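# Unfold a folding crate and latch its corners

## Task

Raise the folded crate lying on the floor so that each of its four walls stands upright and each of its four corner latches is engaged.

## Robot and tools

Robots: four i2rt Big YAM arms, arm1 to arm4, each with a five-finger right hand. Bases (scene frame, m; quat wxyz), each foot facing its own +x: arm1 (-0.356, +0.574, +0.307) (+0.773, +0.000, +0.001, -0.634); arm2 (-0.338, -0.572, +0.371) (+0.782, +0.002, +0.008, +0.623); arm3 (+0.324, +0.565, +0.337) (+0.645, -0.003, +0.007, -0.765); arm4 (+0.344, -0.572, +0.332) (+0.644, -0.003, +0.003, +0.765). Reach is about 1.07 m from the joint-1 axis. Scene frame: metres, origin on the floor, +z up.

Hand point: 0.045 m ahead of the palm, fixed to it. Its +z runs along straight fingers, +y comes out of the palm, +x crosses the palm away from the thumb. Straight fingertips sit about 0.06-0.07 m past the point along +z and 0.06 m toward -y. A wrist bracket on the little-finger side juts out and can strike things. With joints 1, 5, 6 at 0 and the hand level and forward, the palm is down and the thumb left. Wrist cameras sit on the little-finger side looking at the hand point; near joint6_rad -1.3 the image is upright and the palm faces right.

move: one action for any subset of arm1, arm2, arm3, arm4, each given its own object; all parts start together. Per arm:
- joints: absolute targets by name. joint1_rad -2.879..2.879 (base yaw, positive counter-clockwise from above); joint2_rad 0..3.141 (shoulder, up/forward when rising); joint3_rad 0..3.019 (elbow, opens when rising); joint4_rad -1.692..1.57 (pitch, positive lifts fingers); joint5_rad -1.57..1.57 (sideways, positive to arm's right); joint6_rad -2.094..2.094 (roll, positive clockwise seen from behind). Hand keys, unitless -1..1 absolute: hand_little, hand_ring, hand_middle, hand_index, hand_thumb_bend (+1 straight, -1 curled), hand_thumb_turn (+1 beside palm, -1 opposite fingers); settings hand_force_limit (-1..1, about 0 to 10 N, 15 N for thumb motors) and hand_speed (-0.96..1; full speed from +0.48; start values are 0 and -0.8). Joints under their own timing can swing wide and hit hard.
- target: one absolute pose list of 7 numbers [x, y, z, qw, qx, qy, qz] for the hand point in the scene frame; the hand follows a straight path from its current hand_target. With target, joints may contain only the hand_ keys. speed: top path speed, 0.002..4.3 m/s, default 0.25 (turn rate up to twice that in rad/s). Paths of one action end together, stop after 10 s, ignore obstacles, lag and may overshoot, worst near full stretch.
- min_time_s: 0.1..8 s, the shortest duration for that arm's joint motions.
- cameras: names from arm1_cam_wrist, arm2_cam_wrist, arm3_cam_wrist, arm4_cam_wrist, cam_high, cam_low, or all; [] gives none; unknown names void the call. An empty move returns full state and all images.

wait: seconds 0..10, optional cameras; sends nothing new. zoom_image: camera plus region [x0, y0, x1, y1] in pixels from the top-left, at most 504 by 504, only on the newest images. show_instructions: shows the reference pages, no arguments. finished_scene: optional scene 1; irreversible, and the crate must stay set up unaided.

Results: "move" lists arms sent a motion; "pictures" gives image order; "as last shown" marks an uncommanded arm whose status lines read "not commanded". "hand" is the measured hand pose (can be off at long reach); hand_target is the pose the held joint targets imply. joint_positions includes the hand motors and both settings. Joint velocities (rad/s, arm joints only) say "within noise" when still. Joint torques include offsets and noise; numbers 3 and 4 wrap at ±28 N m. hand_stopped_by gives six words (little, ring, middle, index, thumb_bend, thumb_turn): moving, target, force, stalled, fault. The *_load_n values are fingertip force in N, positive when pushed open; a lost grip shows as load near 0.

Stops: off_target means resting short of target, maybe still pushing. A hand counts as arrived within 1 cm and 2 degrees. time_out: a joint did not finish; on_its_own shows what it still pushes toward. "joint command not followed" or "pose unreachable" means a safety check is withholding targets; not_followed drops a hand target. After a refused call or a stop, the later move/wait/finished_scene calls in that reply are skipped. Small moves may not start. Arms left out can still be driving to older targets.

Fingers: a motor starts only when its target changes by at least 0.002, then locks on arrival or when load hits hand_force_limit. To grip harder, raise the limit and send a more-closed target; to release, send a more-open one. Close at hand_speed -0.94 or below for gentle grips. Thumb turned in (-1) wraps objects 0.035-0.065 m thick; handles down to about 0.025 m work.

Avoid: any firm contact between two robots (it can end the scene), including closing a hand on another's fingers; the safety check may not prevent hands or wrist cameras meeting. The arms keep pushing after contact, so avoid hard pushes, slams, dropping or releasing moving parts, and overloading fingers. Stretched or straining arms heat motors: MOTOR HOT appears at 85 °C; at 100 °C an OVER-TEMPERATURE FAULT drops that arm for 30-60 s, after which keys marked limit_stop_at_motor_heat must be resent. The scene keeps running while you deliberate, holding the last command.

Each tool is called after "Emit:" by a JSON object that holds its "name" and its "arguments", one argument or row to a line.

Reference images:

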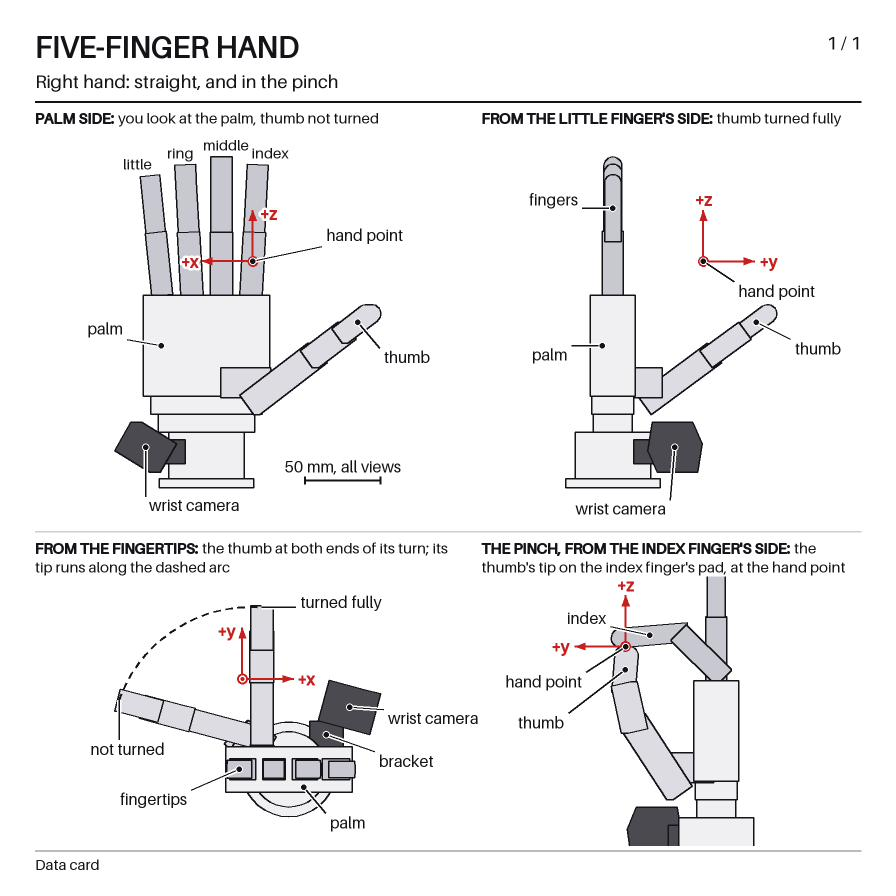

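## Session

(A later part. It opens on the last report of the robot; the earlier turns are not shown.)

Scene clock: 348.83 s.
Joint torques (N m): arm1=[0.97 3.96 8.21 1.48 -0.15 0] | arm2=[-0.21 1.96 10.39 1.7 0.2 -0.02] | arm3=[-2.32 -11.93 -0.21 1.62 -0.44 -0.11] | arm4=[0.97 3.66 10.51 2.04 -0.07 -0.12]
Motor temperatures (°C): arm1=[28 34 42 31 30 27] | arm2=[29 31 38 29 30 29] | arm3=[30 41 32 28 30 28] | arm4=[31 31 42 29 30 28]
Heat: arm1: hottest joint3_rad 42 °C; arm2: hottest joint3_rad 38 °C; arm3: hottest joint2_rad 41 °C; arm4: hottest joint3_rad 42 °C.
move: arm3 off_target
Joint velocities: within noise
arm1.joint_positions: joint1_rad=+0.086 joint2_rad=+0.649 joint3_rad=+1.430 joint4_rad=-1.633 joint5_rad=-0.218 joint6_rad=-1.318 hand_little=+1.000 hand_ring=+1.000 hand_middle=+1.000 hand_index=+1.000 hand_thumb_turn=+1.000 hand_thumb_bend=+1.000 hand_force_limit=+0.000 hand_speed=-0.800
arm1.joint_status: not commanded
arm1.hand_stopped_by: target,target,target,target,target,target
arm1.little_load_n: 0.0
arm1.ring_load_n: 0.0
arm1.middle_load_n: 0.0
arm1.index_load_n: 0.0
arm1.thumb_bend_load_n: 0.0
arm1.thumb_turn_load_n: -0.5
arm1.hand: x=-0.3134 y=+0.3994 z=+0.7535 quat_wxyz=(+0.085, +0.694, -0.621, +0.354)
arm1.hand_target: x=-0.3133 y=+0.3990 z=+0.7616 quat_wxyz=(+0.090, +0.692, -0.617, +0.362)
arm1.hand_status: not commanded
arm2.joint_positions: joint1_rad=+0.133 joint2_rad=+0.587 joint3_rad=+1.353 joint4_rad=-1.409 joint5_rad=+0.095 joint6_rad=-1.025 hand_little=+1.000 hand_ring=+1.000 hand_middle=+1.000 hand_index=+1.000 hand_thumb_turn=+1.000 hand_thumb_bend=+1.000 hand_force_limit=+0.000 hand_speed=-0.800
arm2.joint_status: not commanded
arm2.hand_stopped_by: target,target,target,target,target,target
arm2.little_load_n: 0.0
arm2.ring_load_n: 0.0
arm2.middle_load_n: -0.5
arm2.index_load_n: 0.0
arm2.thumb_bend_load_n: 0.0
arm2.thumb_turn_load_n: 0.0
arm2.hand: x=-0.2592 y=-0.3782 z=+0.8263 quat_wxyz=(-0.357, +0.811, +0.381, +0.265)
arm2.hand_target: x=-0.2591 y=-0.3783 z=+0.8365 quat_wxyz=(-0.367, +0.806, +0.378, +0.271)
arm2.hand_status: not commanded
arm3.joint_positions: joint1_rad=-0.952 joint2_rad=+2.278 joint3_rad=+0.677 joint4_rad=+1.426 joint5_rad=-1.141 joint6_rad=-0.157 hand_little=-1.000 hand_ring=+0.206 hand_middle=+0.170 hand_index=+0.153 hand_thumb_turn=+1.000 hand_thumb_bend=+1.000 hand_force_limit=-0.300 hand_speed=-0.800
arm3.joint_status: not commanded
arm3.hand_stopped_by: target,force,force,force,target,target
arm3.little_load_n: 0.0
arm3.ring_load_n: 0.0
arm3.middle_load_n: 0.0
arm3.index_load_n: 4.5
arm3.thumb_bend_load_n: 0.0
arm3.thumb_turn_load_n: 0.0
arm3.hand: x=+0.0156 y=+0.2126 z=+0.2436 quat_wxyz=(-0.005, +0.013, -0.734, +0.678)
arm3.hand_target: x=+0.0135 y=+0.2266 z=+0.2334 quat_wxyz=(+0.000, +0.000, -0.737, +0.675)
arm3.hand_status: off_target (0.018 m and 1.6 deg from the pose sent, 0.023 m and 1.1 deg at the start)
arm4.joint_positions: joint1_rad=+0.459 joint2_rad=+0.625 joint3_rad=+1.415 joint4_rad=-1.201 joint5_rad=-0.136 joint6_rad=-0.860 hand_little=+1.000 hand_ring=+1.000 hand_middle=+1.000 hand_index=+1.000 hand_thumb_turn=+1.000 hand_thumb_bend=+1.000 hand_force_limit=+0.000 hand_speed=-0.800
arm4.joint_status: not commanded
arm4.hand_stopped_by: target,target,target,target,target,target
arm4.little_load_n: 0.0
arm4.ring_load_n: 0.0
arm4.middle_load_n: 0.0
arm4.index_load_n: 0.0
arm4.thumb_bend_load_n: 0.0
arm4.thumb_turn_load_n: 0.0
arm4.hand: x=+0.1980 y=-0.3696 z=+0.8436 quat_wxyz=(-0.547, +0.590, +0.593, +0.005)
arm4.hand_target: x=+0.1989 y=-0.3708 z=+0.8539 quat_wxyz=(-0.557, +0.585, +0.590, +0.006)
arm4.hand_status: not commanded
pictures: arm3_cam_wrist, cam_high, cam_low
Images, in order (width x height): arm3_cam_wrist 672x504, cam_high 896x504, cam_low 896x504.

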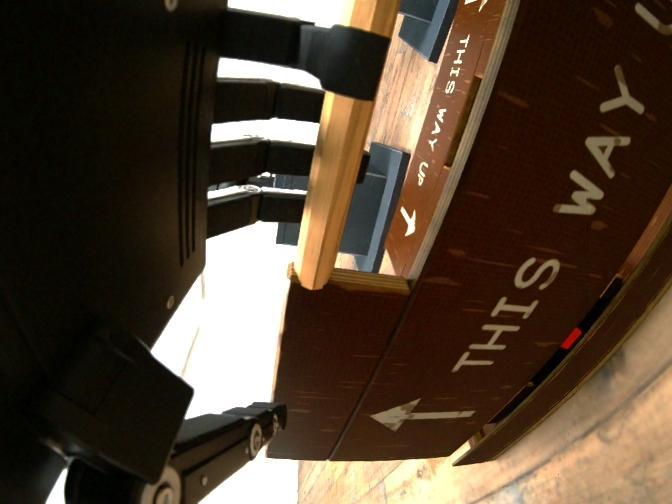

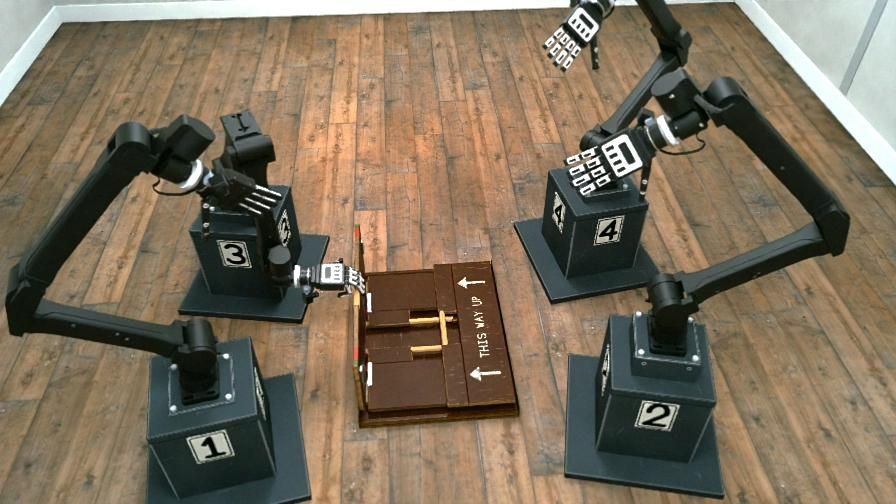

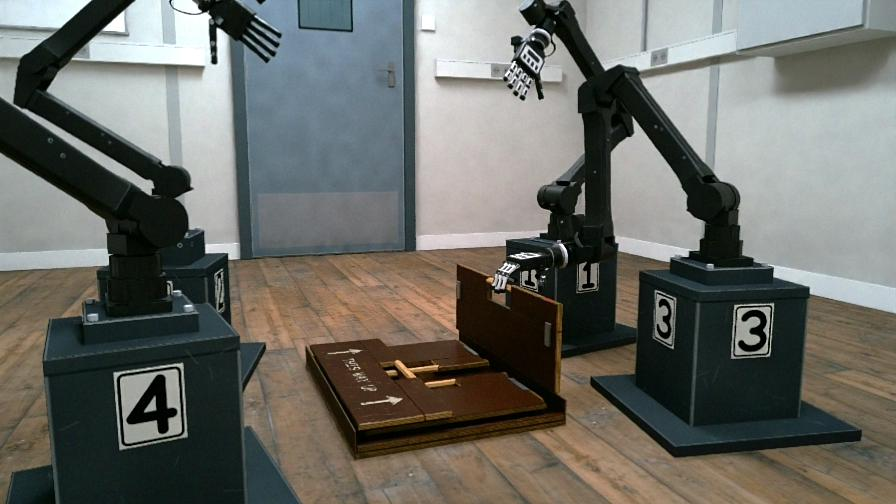

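Emit:
{"name": "move", "arguments": {
  "arm3": {"target": [0.013, 0.208, 0.233, 0, 0, 0.7373, -0.6756], "speed": 0.06},
  "cameras": ["arm3_cam_wrist", "cam_low", "cam_high"]
}}

Emit:
{"name": "zoom_image", "arguments": {
  "camera": "cam_low",
  "region": [390, 250, 590, 450]
}}

Emit:
{"name": "zoom_image", "arguments": {
  "camera": "cam_high",
  "region": [340, 220, 400, 310]
}}

Scene clock: 355.70 s.
Joint torques (N m): arm1=[0.91 4.01 8.23 1.47 -0.15 0] | arm2=[0.5 1.96 10.52 1.76 0.22 0] | arm3=[0.09 -11.69 1.37 1.54 0.15 -0.01] | arm4=[0.97 3.72 10.54 2.06 -0.06 -0.12]
Motor temperatures (°C): arm1=[28 34 42 31 30 27] | arm2=[29 31 38 29 30 29] | arm3=[30 41 31 28 30 28] | arm4=[31 31 42 29 30 28]
Heat: arm1: hottest joint3_rad 42 °C; arm2: hottest joint3_rad 38 °C; arm3: hottest joint2_rad 41 °C; arm4: hottest joint3_rad 42 °C.
move: arm3 done
Joint velocities: within noise
arm1, arm2, arm4: as last shown
arm1.thumb_turn_load_n: 0.0
arm2.middle_load_n: 0.0
arm3.joint_positions: joint1_rad=-0.947 joint2_rad=+2.284 joint3_rad=+0.680 joint4_rad=+1.426 joint5_rad=-1.111 joint6_rad=-0.149 hand_little=-1.000 hand_ring=+0.206 hand_middle=+0.170 hand_index=+0.153 hand_thumb_turn=+1.000 hand_thumb_bend=+1.000 hand_force_limit=-0.300 hand_speed=-0.800
arm3.joint_status: not commanded
arm3.hand_stopped_by: target,force,force,force,target,target
arm3.little_load_n: 0.0
arm3.ring_load_n: 0.0
arm3.middle_load_n: 0.0
arm3.index_load_n: 1.0
arm3.thumb_bend_load_n: 0.0
arm3.thumb_turn_load_n: -0.5
arm3.hand: x=+0.0117 y=+0.2103 z=+0.2410 quat_wxyz=(+0.001, +0.001, -0.736, +0.677)
arm3.hand_target: x=+0.0131 y=+0.2081 z=+0.2332 quat_wxyz=(+0.000, +0.000, -0.737, +0.675)
arm3.hand_status: done (0.008 m and 0.2 deg from the pose sent, 0.012 m and 1.6 deg at the start)
pictures: arm3_cam_wrist, cam_high, cam_low
Images, in order (width x height): arm3_cam_wrist 672x504, cam_high 896x504, cam_low 896x504.

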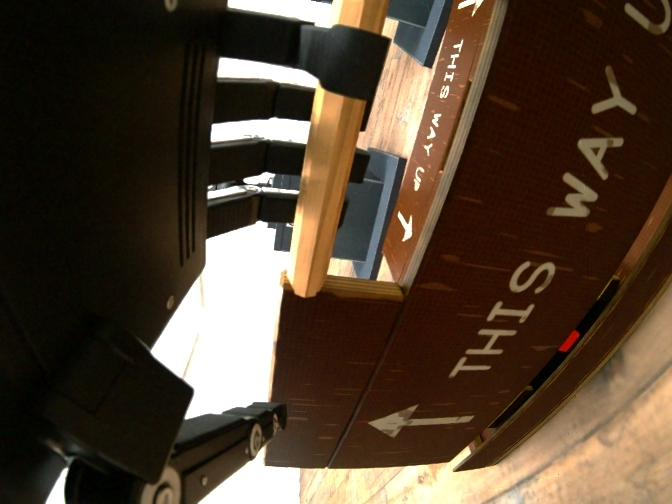

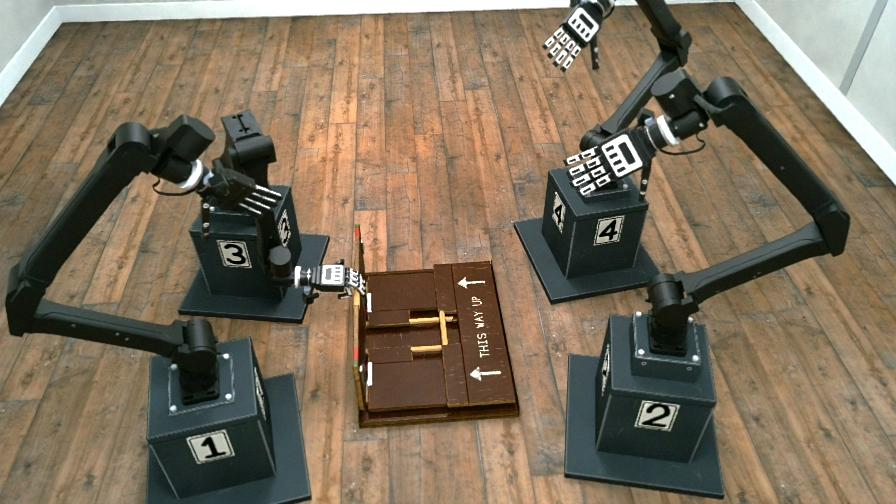

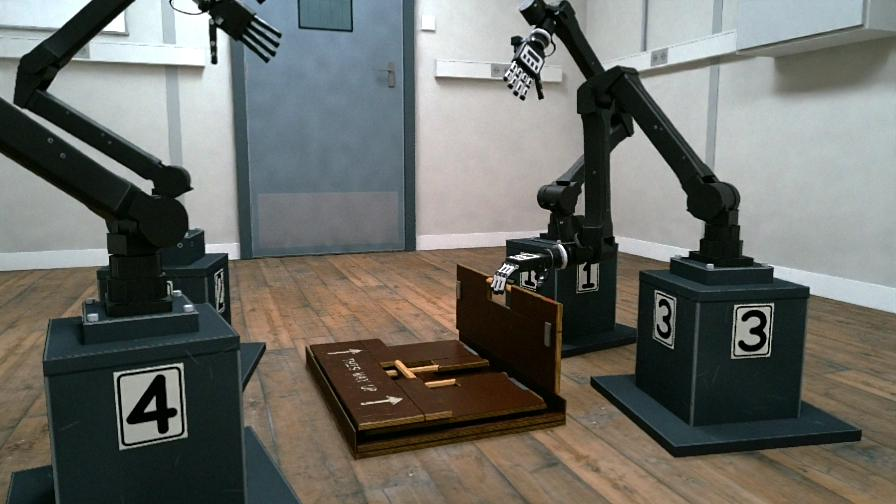

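Scaled by 2.520 from the camera's image (finer frame: 1280x720).

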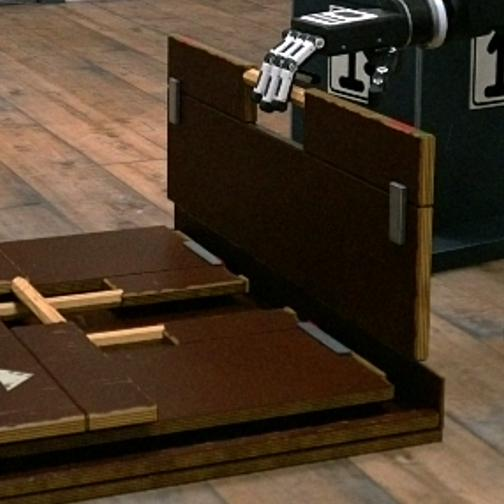

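Scaled by 5.600 from the camera's image (finer frame: 1280x720).

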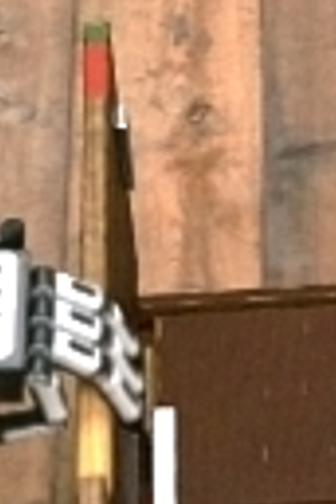

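Emit:
{"name": "move", "arguments": {
  "arm3": {"target": [0.013, 0.193, 0.233, 0, 0, 0.7373, -0.6756], "speed": 0.06},
  "cameras": ["arm3_cam_wrist", "cam_low", "cam_high"]
}}

Emit:
{"name": "zoom_image", "arguments": {
  "camera": "cam_low",
  "region": [390, 250, 590, 450]
}}

Scene clock: 362.30 s.
Joint torques (N m): arm1=[0.97 4.01 8.18 1.48 -0.14 -0.01] | arm2=[-0.38 2.32 10.41 1.96 0.22 -0.02] | arm3=[0.5 -12.63 1.46 1.31 -0.09 0.12] | arm4=[0.91 3.72 10.55 2.04 -0.06 -0.11]
Motor temperatures (°C): arm1=[28 34 42 31 30 27] | arm2=[29 31 38 29 30 29] | arm3=[30 41 31 28 30 28] | arm4=[31 31 42 29 30 28]
Heat: arm1: hottest joint3_rad 42 °C; arm2: hottest joint3_rad 38 °C; arm3: hottest joint2_rad 41 °C; arm4: hottest joint3_rad 42 °C.
move: arm3 done
Joint velocities: within noise
arm1, arm2, arm4: as last shown
arm3.joint_positions: joint1_rad=-0.915 joint2_rad=+2.291 joint3_rad=+0.700 joint4_rad=+1.426 joint5_rad=-1.072 joint6_rad=-0.146 hand_little=-1.000 hand_ring=+0.206 hand_middle=+0.170 hand_index=+0.152 hand_thumb_turn=+1.000 hand_thumb_bend=+1.000 hand_force_limit=-0.300 hand_speed=-0.800
arm3.joint_status: not commanded
arm3.hand_stopped_by: target,force,force,force,target,target
arm3.little_load_n: 0.0
arm3.ring_load_n: 0.0
arm3.middle_load_n: 0.5
arm3.index_load_n: 0.0
arm3.thumb_bend_load_n: 0.0
arm3.thumb_turn_load_n: -0.5
arm3.hand: x=+0.0089 y=+0.1963 z=+0.2393 quat_wxyz=(+0.008, +0.002, -0.736, +0.677)
arm3.hand_target: x=+0.0130 y=+0.1931 z=+0.2332 quat_wxyz=(+0.000, +0.000, -0.737, +0.676)
arm3.hand_status: done (0.008 m and 0.9 deg from the pose sent, 0.019 m and 0.2 deg at the start)
arm4.index_load_n: -0.5
pictures: arm3_cam_wrist, cam_high, cam_low
Images, in order (width x height): arm3_cam_wrist 672x504, cam_high 896x504, cam_low 896x504.

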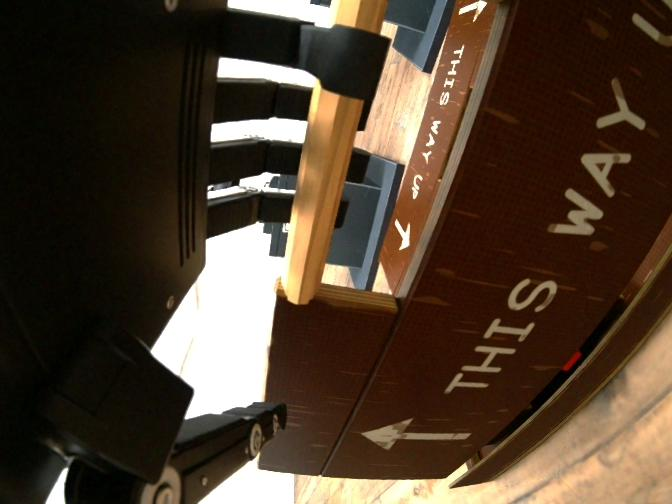

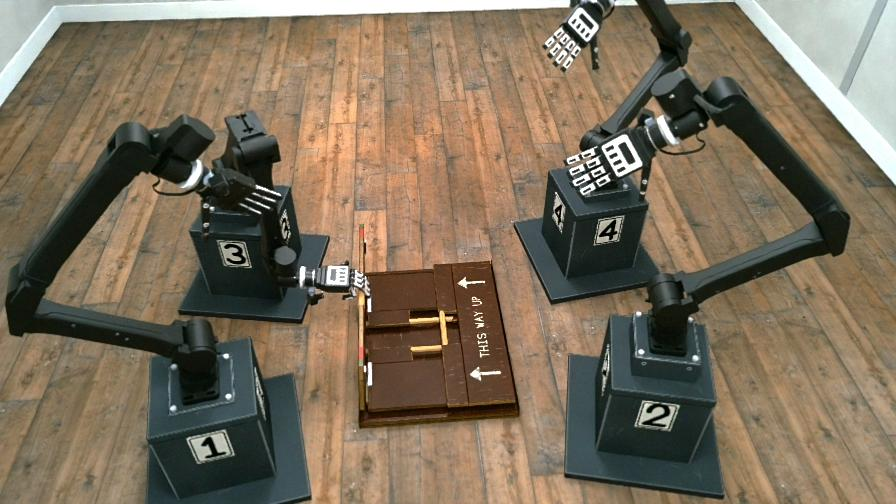

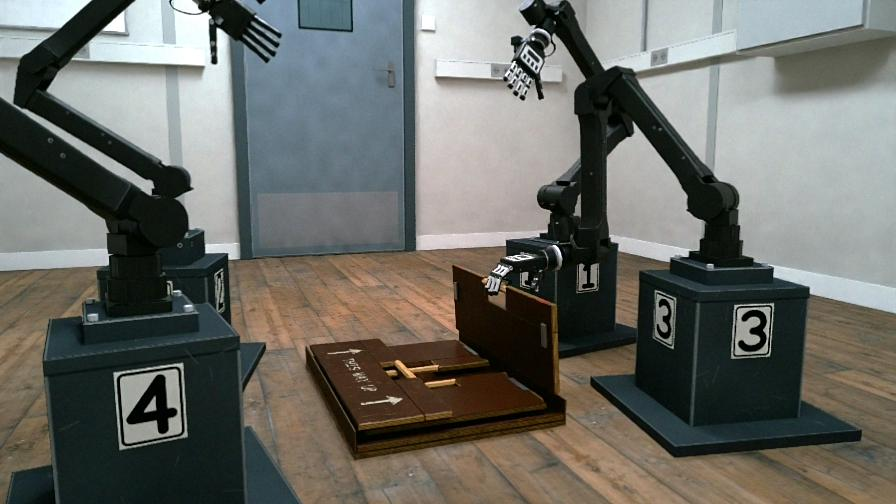

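Scaled by 2.520 from the camera's image (finer frame: 1280x720).

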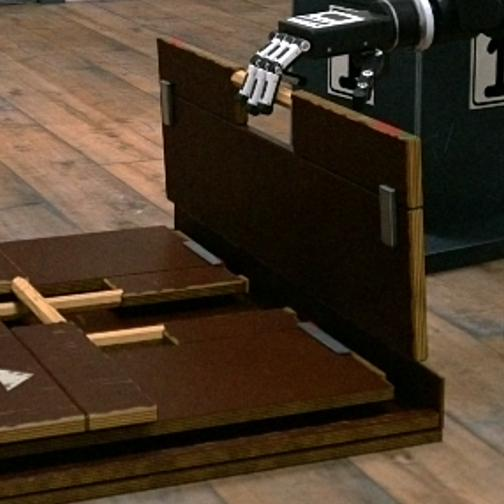

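Emit:
{"name": "move", "arguments": {
  "arm3": {"target": [0.013, 0.226, 0.233, 0, 0, 0.7373, -0.6756], "speed": 0.06}
}}

Emit:
{"name": "move", "arguments": {
  "arm3": {"joints": {"hand_ring": 0.38, "hand_middle": 0.38, "hand_index": 0.38}},
  "cameras": ["arm3_cam_wrist", "cam_low", "cam_high"]
}}

Emit:
{"name": "zoom_image", "arguments": {
  "camera": "cam_low",
  "region": [390, 250, 590, 450]
}}

Scene clock: 380.70 s.
Joint torques (N m): arm1=[0.97 4.01 8.2 1.48 -0.15 0] | arm2=[0.56 2.26 10.61 1.72 0.25 0] | arm3=[-2.37 -13.1 -0.79 1.48 -0.51 -0.06] | arm4=[0.91 3.78 10.52 2.04 -0.06 -0.12]
Motor temperatures (°C): arm1=[28 34 42 31 30 27] | arm2=[29 31 39 29 30 29] | arm3=[30 40 31 28 30 28] | arm4=[31 31 42 29 30 28]
Heat: arm1: hottest joint3_rad 42 °C; arm2: hottest joint3_rad 39 °C; arm3: hottest joint2_rad 40 °C; arm4: hottest joint3_rad 42 °C.
move: arm3 off_target
Joint velocities: within noise
arm1, arm2, arm4: as last shown
arm3.joint_positions: joint1_rad=-0.951 joint2_rad=+2.291 joint3_rad=+0.685 joint4_rad=+1.429 joint5_rad=-1.137 joint6_rad=-0.159 hand_little=-1.000 hand_ring=+0.206 hand_middle=+0.170 hand_index=+0.153 hand_thumb_turn=+1.000 hand_thumb_bend=+1.000 hand_force_limit=-0.300 hand_speed=-0.800
arm3.joint_status: not commanded
arm3.hand_stopped_by: target,force,force,force,target,target
arm3.little_load_n: 0.0
arm3.ring_load_n: 0.0
arm3.middle_load_n: 0.0
arm3.index_load_n: 4.5
arm3.thumb_bend_load_n: 0.0
arm3.thumb_turn_load_n: -0.5
arm3.hand: x=+0.0136 y=+0.2118 z=+0.2396 quat_wxyz=(-0.004, +0.012, -0.735, +0.678)
arm3.hand_target: x=+0.0133 y=+0.2255 z=+0.2333 quat_wxyz=(+0.000, +0.000, -0.737, +0.676)
arm3.hand_status: off_target (0.016 m and 1.5 deg from the pose sent, 0.031 m and 0.9 deg at the start)
arm4.index_load_n: 0.0
arm4.thumb_bend_load_n: 0.5
pictures: none

Scene clock: 381.60 s.
Joint torques (N m): arm1=[1.03 4.01 8.23 1.47 -0.16 -0.01] | arm2=[0.21 2.32 10.56 1.7 0.24 -0.01] | arm3=[-0.85 -12.34 0.14 1.68 -0.33 0] | arm4=[0.97 3.72 10.52 2.06 -0.06 -0.11]
Motor temperatures (°C): arm1=[28 34 42 31 30 27] | arm2=[29 31 39 29 30 29] | arm3=[30 40 31 28 30 28] | arm4=[31 31 42 29 30 28]
Heat: arm1: hottest joint3_rad 42 °C; arm2: hottest joint3_rad 39 °C; arm3: hottest joint2_rad 40 °C; arm4: hottest joint3_rad 42 °C.
move: arm3 done
Joint velocities: within noise
arm1, arm2, arm4: as last shown
arm3.joint_positions: joint1_rad=-0.968 joint2_rad=+2.291 joint3_rad=+0.674 joint4_rad=+1.429 joint5_rad=-1.142 joint6_rad=-0.163 hand_little=-1.000 hand_ring=+0.380 hand_middle=+0.380 hand_index=+0.380 hand_thumb_turn=+1.000 hand_thumb_bend=+1.000 hand_force_limit=-0.300 hand_speed=-0.800
arm3.joint_status: all done
arm3.hand_stopped_by: target,target,target,target,target,target
arm3.little_load_n: 0.0
arm3.ring_load_n: 0.0
arm3.middle_load_n: 0.0
arm3.index_load_n: 0.0
arm3.thumb_bend_load_n: 0.0
arm3.thumb_turn_load_n: 0.0
arm3.hand: x=+0.0135 y=+0.2194 z=+0.2383 quat_wxyz=(-0.002, +0.005, -0.736, +0.677)
arm3.hand_target: x=+0.0133 y=+0.2255 z=+0.2333 quat_wxyz=(+0.000, +0.000, -0.737, +0.676)
arm3.hand_status: not commanded
arm4.thumb_bend_load_n: 0.0
pictures: arm3_cam_wrist, cam_high, cam_low
Images, in order (width x height): arm3_cam_wrist 672x504, cam_high 896x504, cam_low 896x504.

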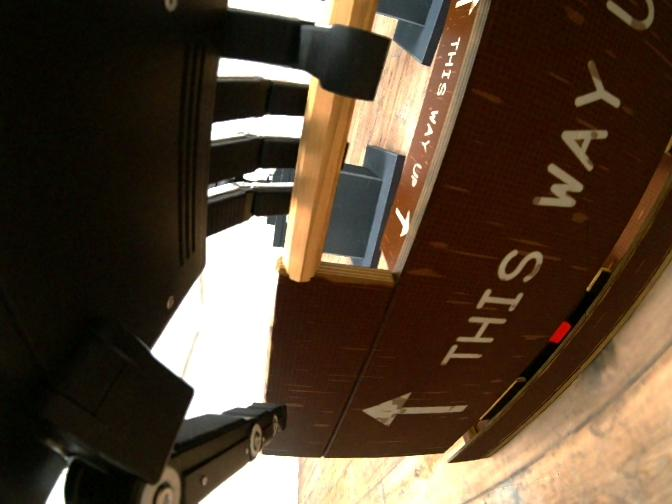

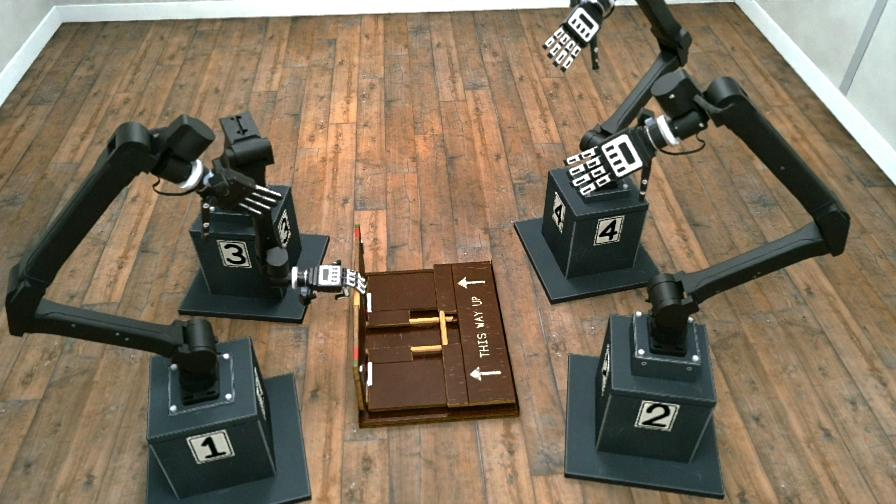

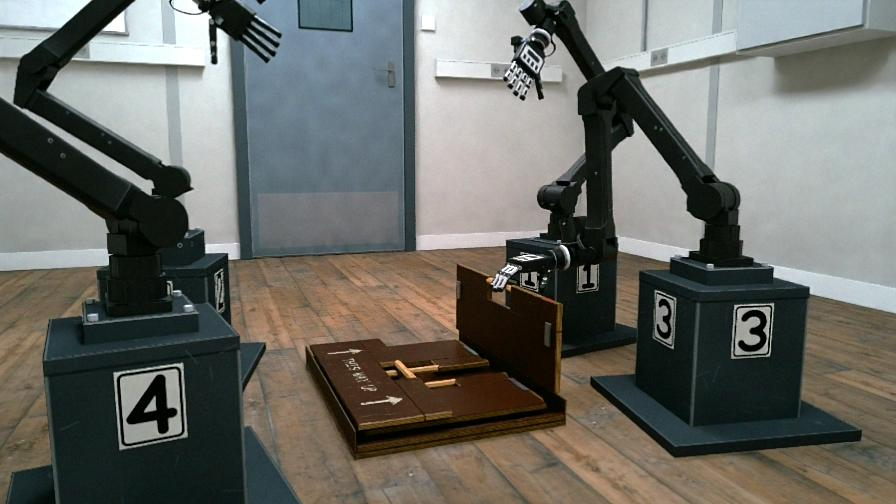

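Scaled by 2.520 from the camera's image (finer frame: 1280x720).

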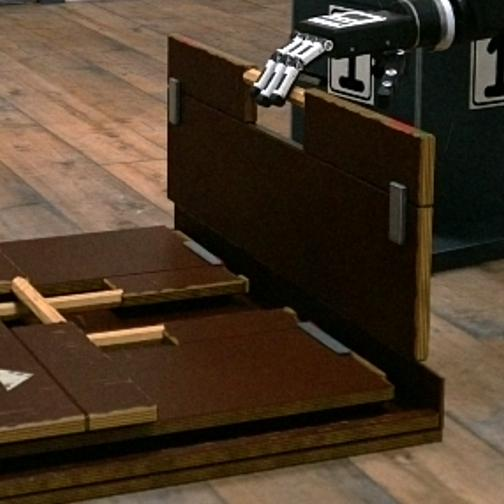

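Emit:
{"name": "move", "arguments": {
  "arm3": {"joints": {"hand_speed": 0.0, "hand_ring": 0.9, "hand_middle": 0.9, "hand_index": 0.9}}
}}

Emit:
{"name": "move", "arguments": {
  "arm3": {"target": [0.013, 0.222, 0.33, 0, 0, 0.7373, -0.6756], "speed": 0.15},
  "cameras": ["cam_low", "cam_high"]
}}

Emit:
{"name": "zoom_image", "arguments": {
  "camera": "cam_low",
  "region": [290, 210, 590, 480]
}}

Scene clock: 389.03 s.
Joint torques (N m): arm1=[1.08 3.96 8.18 1.47 -0.14 -0.01] | arm2=[-0.21 2.32 10.37 1.83 0.24 -0.02] | arm3=[-1.26 -12.63 0.06 1.61 -0.29 -0.01] | arm4=[0.97 3.72 10.54 2.06 -0.06 -0.12]
Motor temperatures (°C): arm1=[28 34 42 31 30 27] | arm2=[29 31 39 29 30 29] | arm3=[30 40 31 28 30 28] | arm4=[31 31 42 29 30 28]
Heat: arm1: hottest joint3_rad 42 °C; arm2: hottest joint3_rad 39 °C; arm3: hottest joint2_rad 40 °C; arm4: hottest joint3_rad 42 °C.
move: arm3 done
Joint velocities: within noise
arm1, arm2, arm4: as last shown
arm2.ring_load_n: -0.5
arm3.joint_positions: joint1_rad=-0.968 joint2_rad=+2.291 joint3_rad=+0.674 joint4_rad=+1.429 joint5_rad=-1.142 joint6_rad=-0.163 hand_little=-1.000 hand_ring=+0.900 hand_middle=+0.900 hand_index=+0.900 hand_thumb_turn=+1.000 hand_thumb_bend=+1.000 hand_force_limit=-0.300 hand_speed=+0.000
arm3.joint_status: all done
arm3.hand_stopped_by: target,target,target,target,target,target
arm3.little_load_n: 0.0
arm3.ring_load_n: 0.0
arm3.middle_load_n: 0.0
arm3.index_load_n: 0.0
arm3.thumb_bend_load_n: 0.0
arm3.thumb_turn_load_n: 0.0
arm3.hand: x=+0.0135 y=+0.2194 z=+0.2383 quat_wxyz=(-0.002, +0.005, -0.736, +0.677)
arm3.hand_target: x=+0.0133 y=+0.2255 z=+0.2333 quat_wxyz=(+0.000, +0.000, -0.737, +0.676)
arm3.hand_status: not commanded
pictures: none

Scene clock: 390.63 s.
Joint torques (N m): arm1=[0.97 4.01 8.2 1.5 -0.15 -0.01] | arm2=[0.21 1.85 10.47 1.73 0.2 -0.02] | arm3=[-1.44 -13.16 2.04 0.7 -0.08 -0.06] | arm4=[1.03 3.72 10.52 2.04 -0.07 -0.12]
Motor temperatures (°C): arm1=[28 34 42 31 30 27] | arm2=[29 31 39 29 30 29] | arm3=[30 40 31 28 30 28] | arm4=[31 31 42 29 30 28]
Heat: arm1: hottest joint3_rad 42 °C; arm2: hottest joint3_rad 39 °C; arm3: hottest joint2_rad 40 °C; arm4: hottest joint3_rad 42 °C.
move: arm3 done
Joint velocities: within noise
arm1, arm2, arm4: as last shown
arm2.ring_load_n: 0.0
arm2.index_load_n: 0.5
arm3.joint_positions: joint1_rad=-0.968 joint2_rad=+1.969 joint3_rad=+0.592 joint4_rad=+1.188 joint5_rad=-1.142 joint6_rad=-0.155 hand_little=-1.000 hand_ring=+0.900 hand_middle=+0.900 hand_index=+0.900 hand_thumb_turn=+1.000 hand_thumb_bend=+1.000 hand_force_limit=-0.300 hand_speed=+0.000
arm3.joint_status: not commanded
arm3.hand_stopped_by: target,target,target,target,target,target
arm3.little_load_n: 0.0
arm3.ring_load_n: 0.0
arm3.middle_load_n: 0.0
arm3.index_load_n: 0.0
arm3.thumb_bend_load_n: 0.0
arm3.thumb_turn_load_n: 0.0
arm3.hand: x=+0.0149 y=+0.2187 z=+0.3281 quat_wxyz=(-0.005, +0.002, -0.736, +0.677)
arm3.hand_target: x=+0.0130 y=+0.2220 z=+0.3299 quat_wxyz=(+0.000, +0.000, -0.737, +0.676)
arm3.hand_status: done (0.004 m and 0.6 deg from the pose sent, 0.092 m and 0.7 deg at the start)
arm4.little_load_n: -0.5
pictures: cam_high, cam_low
Images, in order (width x height): cam_high 896x504, cam_low 896x504.

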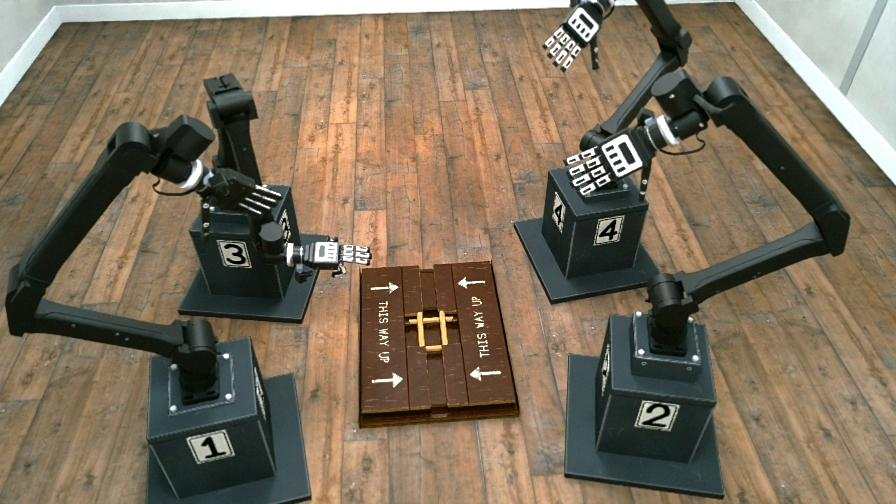

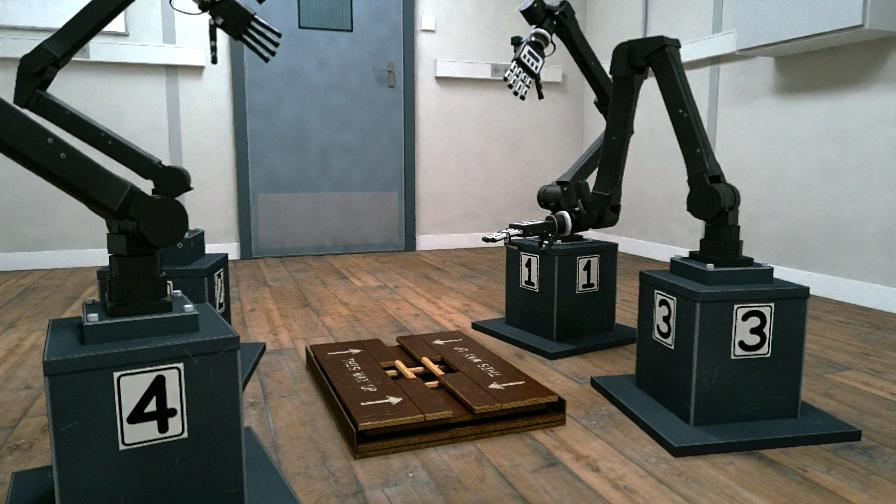

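Scaled by 1.680 from the camera's image (finer frame: 1280x720).

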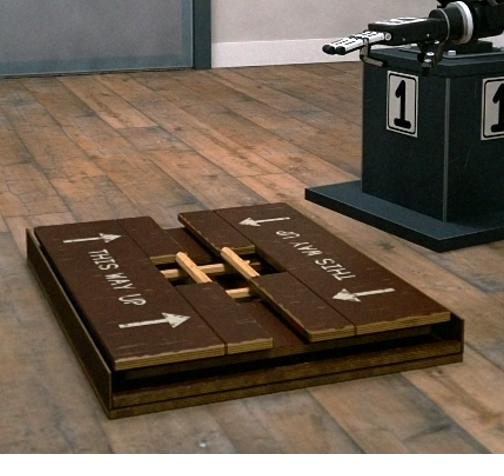

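Emit:
{"name": "zoom_image", "arguments": {
  "camera": "cam_low",
  "region": [340, 380, 440, 460]
}}

Emit:
{"name": "zoom_image", "arguments": {
  "camera": "cam_low",
  "region": [480, 370, 580, 440]
}}

Emit:
{"name": "zoom_image", "arguments": {
  "camera": "cam_low",
  "region": [370, 330, 470, 400]
}}

Scaled by 5.040 from the camera's image (finer frame: 1280x720).

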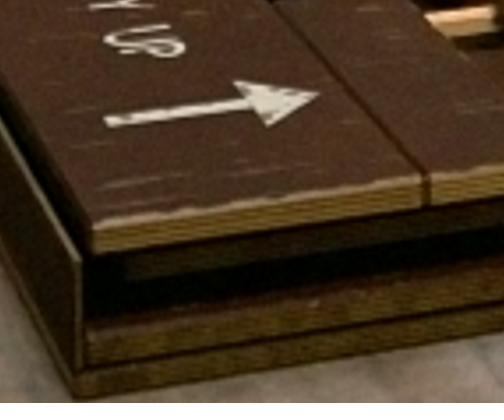

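Scaled by 5.040 from the camera's image (finer frame: 1280x720).

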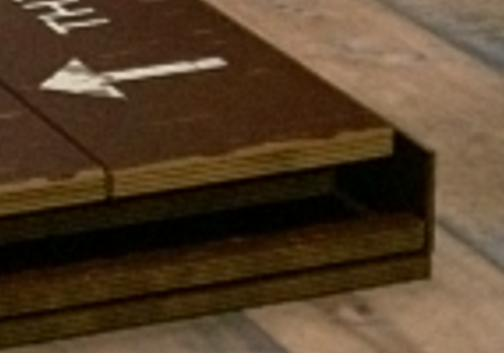

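Scaled by 5.040 from the camera's image (finer frame: 1280x720).

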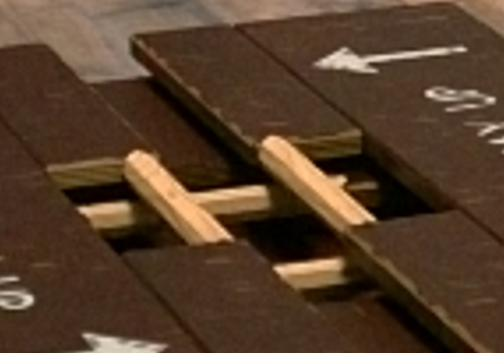

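Emit:
{"name": "move", "arguments": {
  "arm3": {"target": [0.014, 0.019, 0.12, 0, 0, 0.9239, -0.3827], "speed": 0.3, "joints": {"hand_speed": 0.3, "hand_ring": 0.5, "hand_middle": 0.5, "hand_index": 0.5}},
  "cameras": ["arm3_cam_wrist", "cam_high"]
}}

Emit:
{"name": "zoom_image", "arguments": {
  "camera": "cam_high",
  "region": [380, 260, 500, 380]
}}

Emit:
{"name": "move", "arguments": {
  "arm3": {"target": [0.014, 0.019, 0.075, 0, 0, 0.9239, -0.3827], "speed": 0.1},
  "cameras": ["arm3_cam_wrist", "cam_low"]
}}

Emit:
{"name": "zoom_image", "arguments": {
  "camera": "arm3_cam_wrist",
  "region": [200, 0, 500, 300]
}}

Emit:
{"name": "zoom_image", "arguments": {
  "camera": "cam_low",
  "region": [350, 260, 500, 410]
}}

Scene clock: 424.07 s.
Joint torques (N m): arm1=[1.2 4.01 8.2 1.47 -0.15 0] | arm2=[-0.09 2.32 10.35 1.66 0.24 0] | arm3=[-0.62 -18.14 6.99 0.51 -0.2 -0.05] | arm4=[0.91 3.72 10.54 2.07 -0.06 -0.12]
Motor temperatures (°C): arm1=[28 34 42 31 30 27] | arm2=[29 31 39 29 30 29] | arm3=[30 39 31 28 30 28] | arm4=[31 31 43 29 30 28]
Heat: arm1: hottest joint3_rad 42 °C; arm2: hottest joint3_rad 39 °C; arm3: hottest joint2_rad 39 °C; arm4: hottest joint3_rad 43 °C.
move: arm3 done
Joint velocities: within noise
arm1, arm2, arm4: as last shown
arm2.index_load_n: 0.0
arm2.thumb_turn_load_n: 0.5
arm3.joint_positions: joint1_rad=-0.477 joint2_rad=+2.324 joint3_rad=+1.252 joint4_rad=+0.183 joint5_rad=-0.453 joint6_rad=-0.470 hand_little=-1.000 hand_ring=+0.500 hand_middle=+0.500 hand_index=+0.500 hand_thumb_turn=+1.000 hand_thumb_bend=+1.000 hand_force_limit=-0.300 hand_speed=+0.300
arm3.joint_status: all done
arm3.hand_stopped_by: target,target,target,target,target,target
arm3.little_load_n: 0.0
arm3.ring_load_n: 0.0
arm3.middle_load_n: 0.0
arm3.index_load_n: 0.0
arm3.thumb_bend_load_n: 0.0
arm3.thumb_turn_load_n: 0.0
arm3.hand: x=+0.0168 y=+0.0230 z=+0.1264 quat_wxyz=(+0.000, -0.004, -0.923, +0.386)
arm3.hand_target: x=+0.0141 y=+0.0193 z=+0.1201 quat_wxyz=(+0.000, +0.000, -0.924, +0.383)
arm3.hand_status: done (0.008 m and 0.6 deg from the pose sent, 0.288 m and 40.2 deg at the start)
arm4.little_load_n: 0.0
Images, in order (width x height): arm3_cam_wrist 672x504, cam_high 896x504.

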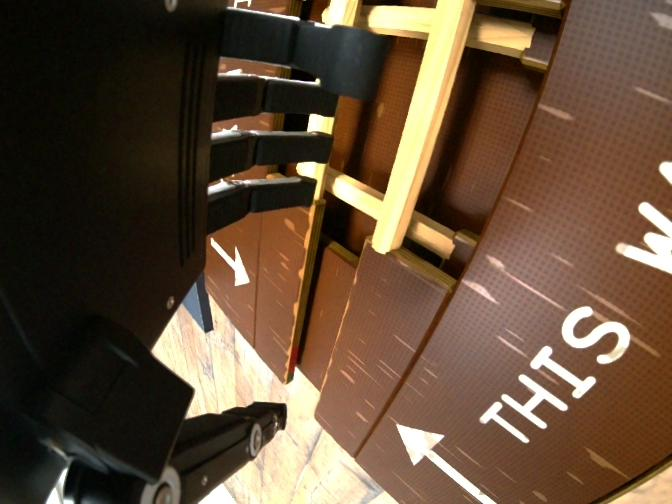

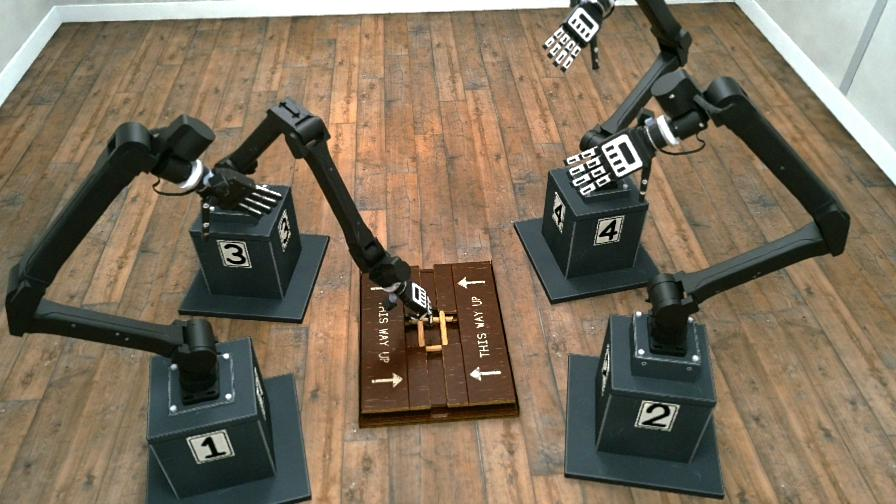

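Scaled by 4.200 from the camera's image (finer frame: 1280x720).

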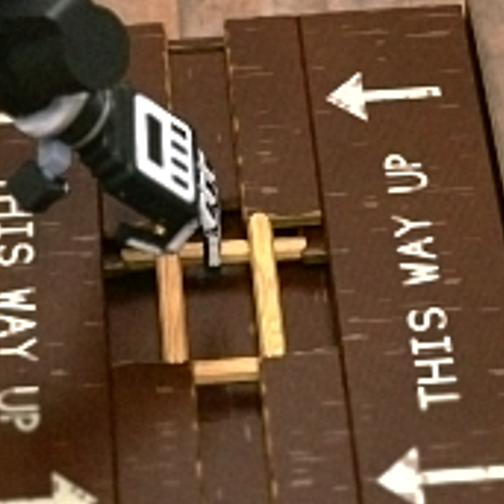

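Scene clock: 425.23 s.
Joint torques (N m): arm1=[0.97 3.96 8.16 1.48 -0.15 0] | arm2=[0.32 2.26 10.25 1.68 0.24 -0.01] | arm3=[-0.09 -18.61 6.16 1.54 -0.27 -0.04] | arm4=[0.97 3.78 10.54 2.07 -0.06 -0.12]
Motor temperatures (°C): arm1=[28 34 42 31 30 27] | arm2=[29 31 39 29 30 29] | arm3=[30 39 31 28 30 28] | arm4=[31 31 43 29 30 28]
Heat: arm1: hottest joint3_rad 42 °C; arm2: hottest joint3_rad 39 °C; arm3: hottest joint2_rad 39 °C; arm4: hottest joint3_rad 43 °C.
move: arm3 done
Joint velocities: within noise
arm1.joint_positions: joint1_rad=+0.086 joint2_rad=+0.649 joint3_rad=+1.430 joint4_rad=-1.633 joint5_rad=-0.218 joint6_rad=-1.318 hand_little=+1.000 hand_ring=+1.000 hand_middle=+1.000 hand_index=+1.000 hand_thumb_turn=+1.000 hand_thumb_bend=+1.000 hand_force_limit=+0.000 hand_speed=-0.800
arm1.joint_status: not commanded
arm1.hand_stopped_by: target,target,target,target,target,target
arm1.little_load_n: 0.0
arm1.ring_load_n: 0.0
arm1.middle_load_n: 0.0
arm1.index_load_n: 0.0
arm1.thumb_bend_load_n: 0.0
arm1.thumb_turn_load_n: 0.0
arm1.hand: x=-0.3134 y=+0.3994 z=+0.7535 quat_wxyz=(+0.085, +0.694, -0.621, +0.354)
arm1.hand_target: x=-0.3133 y=+0.3990 z=+0.7616 quat_wxyz=(+0.090, +0.692, -0.617, +0.362)
arm1.hand_status: not commanded
arm2.joint_positions: joint1_rad=+0.133 joint2_rad=+0.587 joint3_rad=+1.353 joint4_rad=-1.409 joint5_rad=+0.095 joint6_rad=-1.025 hand_little=+1.000 hand_ring=+1.000 hand_middle=+1.000 hand_index=+1.000 hand_thumb_turn=+1.000 hand_thumb_bend=+1.000 hand_force_limit=+0.000 hand_speed=-0.800
arm2.joint_status: not commanded
arm2.hand_stopped_by: target,target,target,target,target,target
arm2.little_load_n: 0.0
arm2.ring_load_n: 0.0
arm2.middle_load_n: 0.0
arm2.index_load_n: 0.0
arm2.thumb_bend_load_n: 0.0
arm2.thumb_turn_load_n: 0.0
arm2.hand: x=-0.2592 y=-0.3782 z=+0.8263 quat_wxyz=(-0.357, +0.811, +0.381, +0.265)
arm2.hand_target: x=-0.2591 y=-0.3783 z=+0.8365 quat_wxyz=(-0.367, +0.806, +0.378, +0.271)
arm2.hand_status: not commanded
arm3.joint_positions: joint1_rad=-0.477 joint2_rad=+2.429 joint3_rad=+1.295 joint4_rad=+0.220 joint5_rad=-0.451 joint6_rad=-0.471 hand_little=-1.000 hand_ring=+0.500 hand_middle=+0.500 hand_index=+0.500 hand_thumb_turn=+1.000 hand_thumb_bend=+1.000 hand_force_limit=-0.300 hand_speed=+0.300
arm3.joint_status: not commanded
arm3.hand_stopped_by: target,target,target,target,target,target
arm3.little_load_n: 0.0
arm3.ring_load_n: 0.0
arm3.middle_load_n: 0.0
arm3.index_load_n: 0.0
arm3.thumb_bend_load_n: 0.0
arm3.thumb_turn_load_n: 0.0
arm3.hand: x=+0.0185 y=+0.0270 z=+0.0797 quat_wxyz=(-0.006, -0.007, -0.926, +0.376)
arm3.hand_target: x=+0.0141 y=+0.0193 z=+0.0753 quat_wxyz=(+0.000, +0.000, -0.924, +0.383)
arm3.hand_status: done (0.010 m and 1.3 deg from the pose sent, 0.052 m and 0.6 deg at the start)
arm4.joint_positions: joint1_rad=+0.459 joint2_rad=+0.625 joint3_rad=+1.415 joint4_rad=-1.201 joint5_rad=-0.136 joint6_rad=-0.860 hand_little=+1.000 hand_ring=+1.000 hand_middle=+1.000 hand_index=+1.000 hand_thumb_turn=+1.000 hand_thumb_bend=+1.000 hand_force_limit=+0.000 hand_speed=-0.800
arm4.joint_status: not commanded
arm4.hand_stopped_by: target,target,target,target,target,target
arm4.little_load_n: 0.0
arm4.ring_load_n: -0.5
arm4.middle_load_n: 0.0
arm4.index_load_n: -0.5
arm4.thumb_bend_load_n: 0.0
arm4.thumb_turn_load_n: 0.0
arm4.hand: x=+0.1980 y=-0.3696 z=+0.8436 quat_wxyz=(-0.547, +0.590, +0.593, +0.005)
arm4.hand_target: x=+0.1989 y=-0.3708 z=+0.8539 quat_wxyz=(-0.557, +0.585, +0.590, +0.006)
arm4.hand_status: not commanded
Images, in order (width x height): arm3_cam_wrist 672x504, cam_low 896x504.

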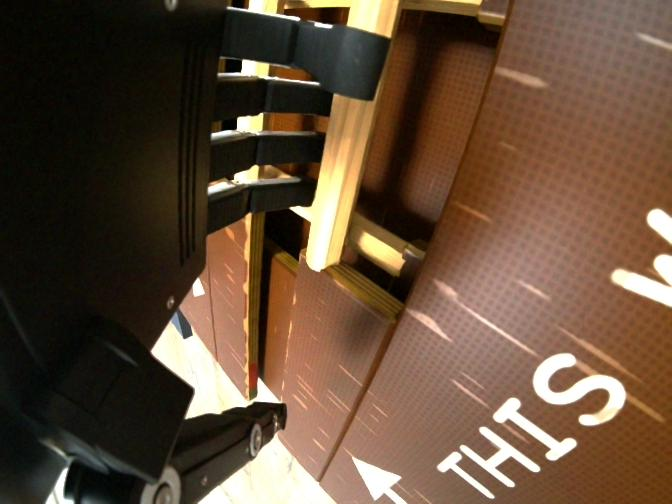

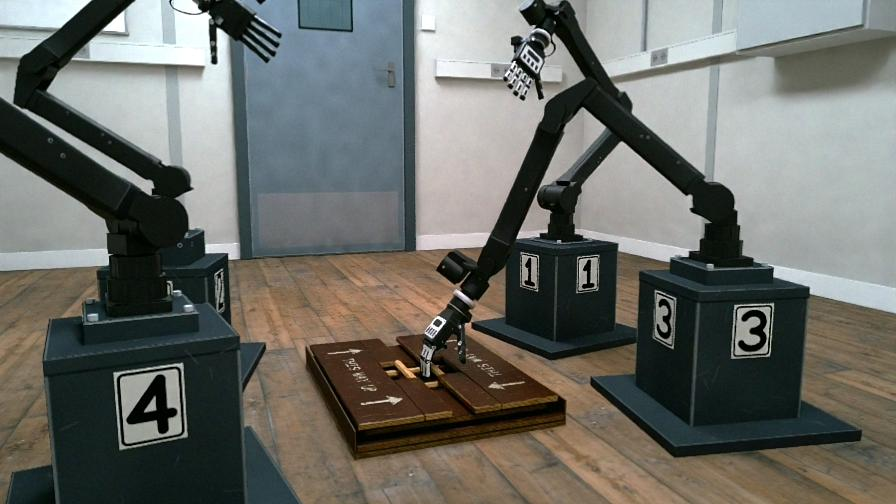

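Scaled by 1.680 from the camera's image (finer frame: 960x720).

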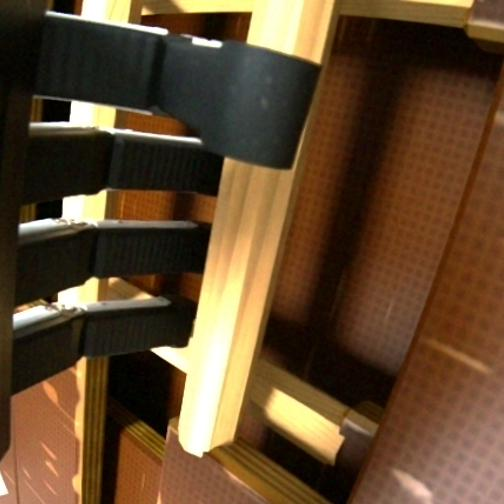

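Scaled by 3.360 from the camera's image (finer frame: 1280x720).

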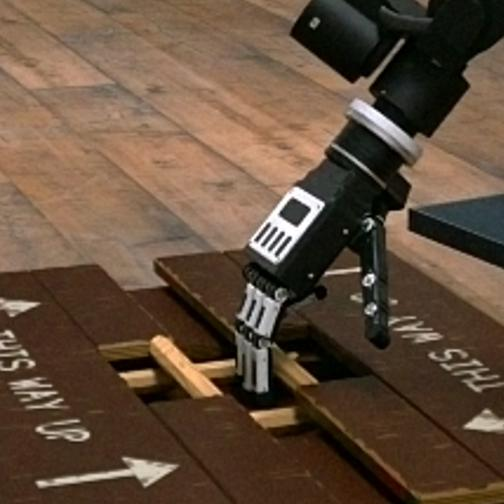

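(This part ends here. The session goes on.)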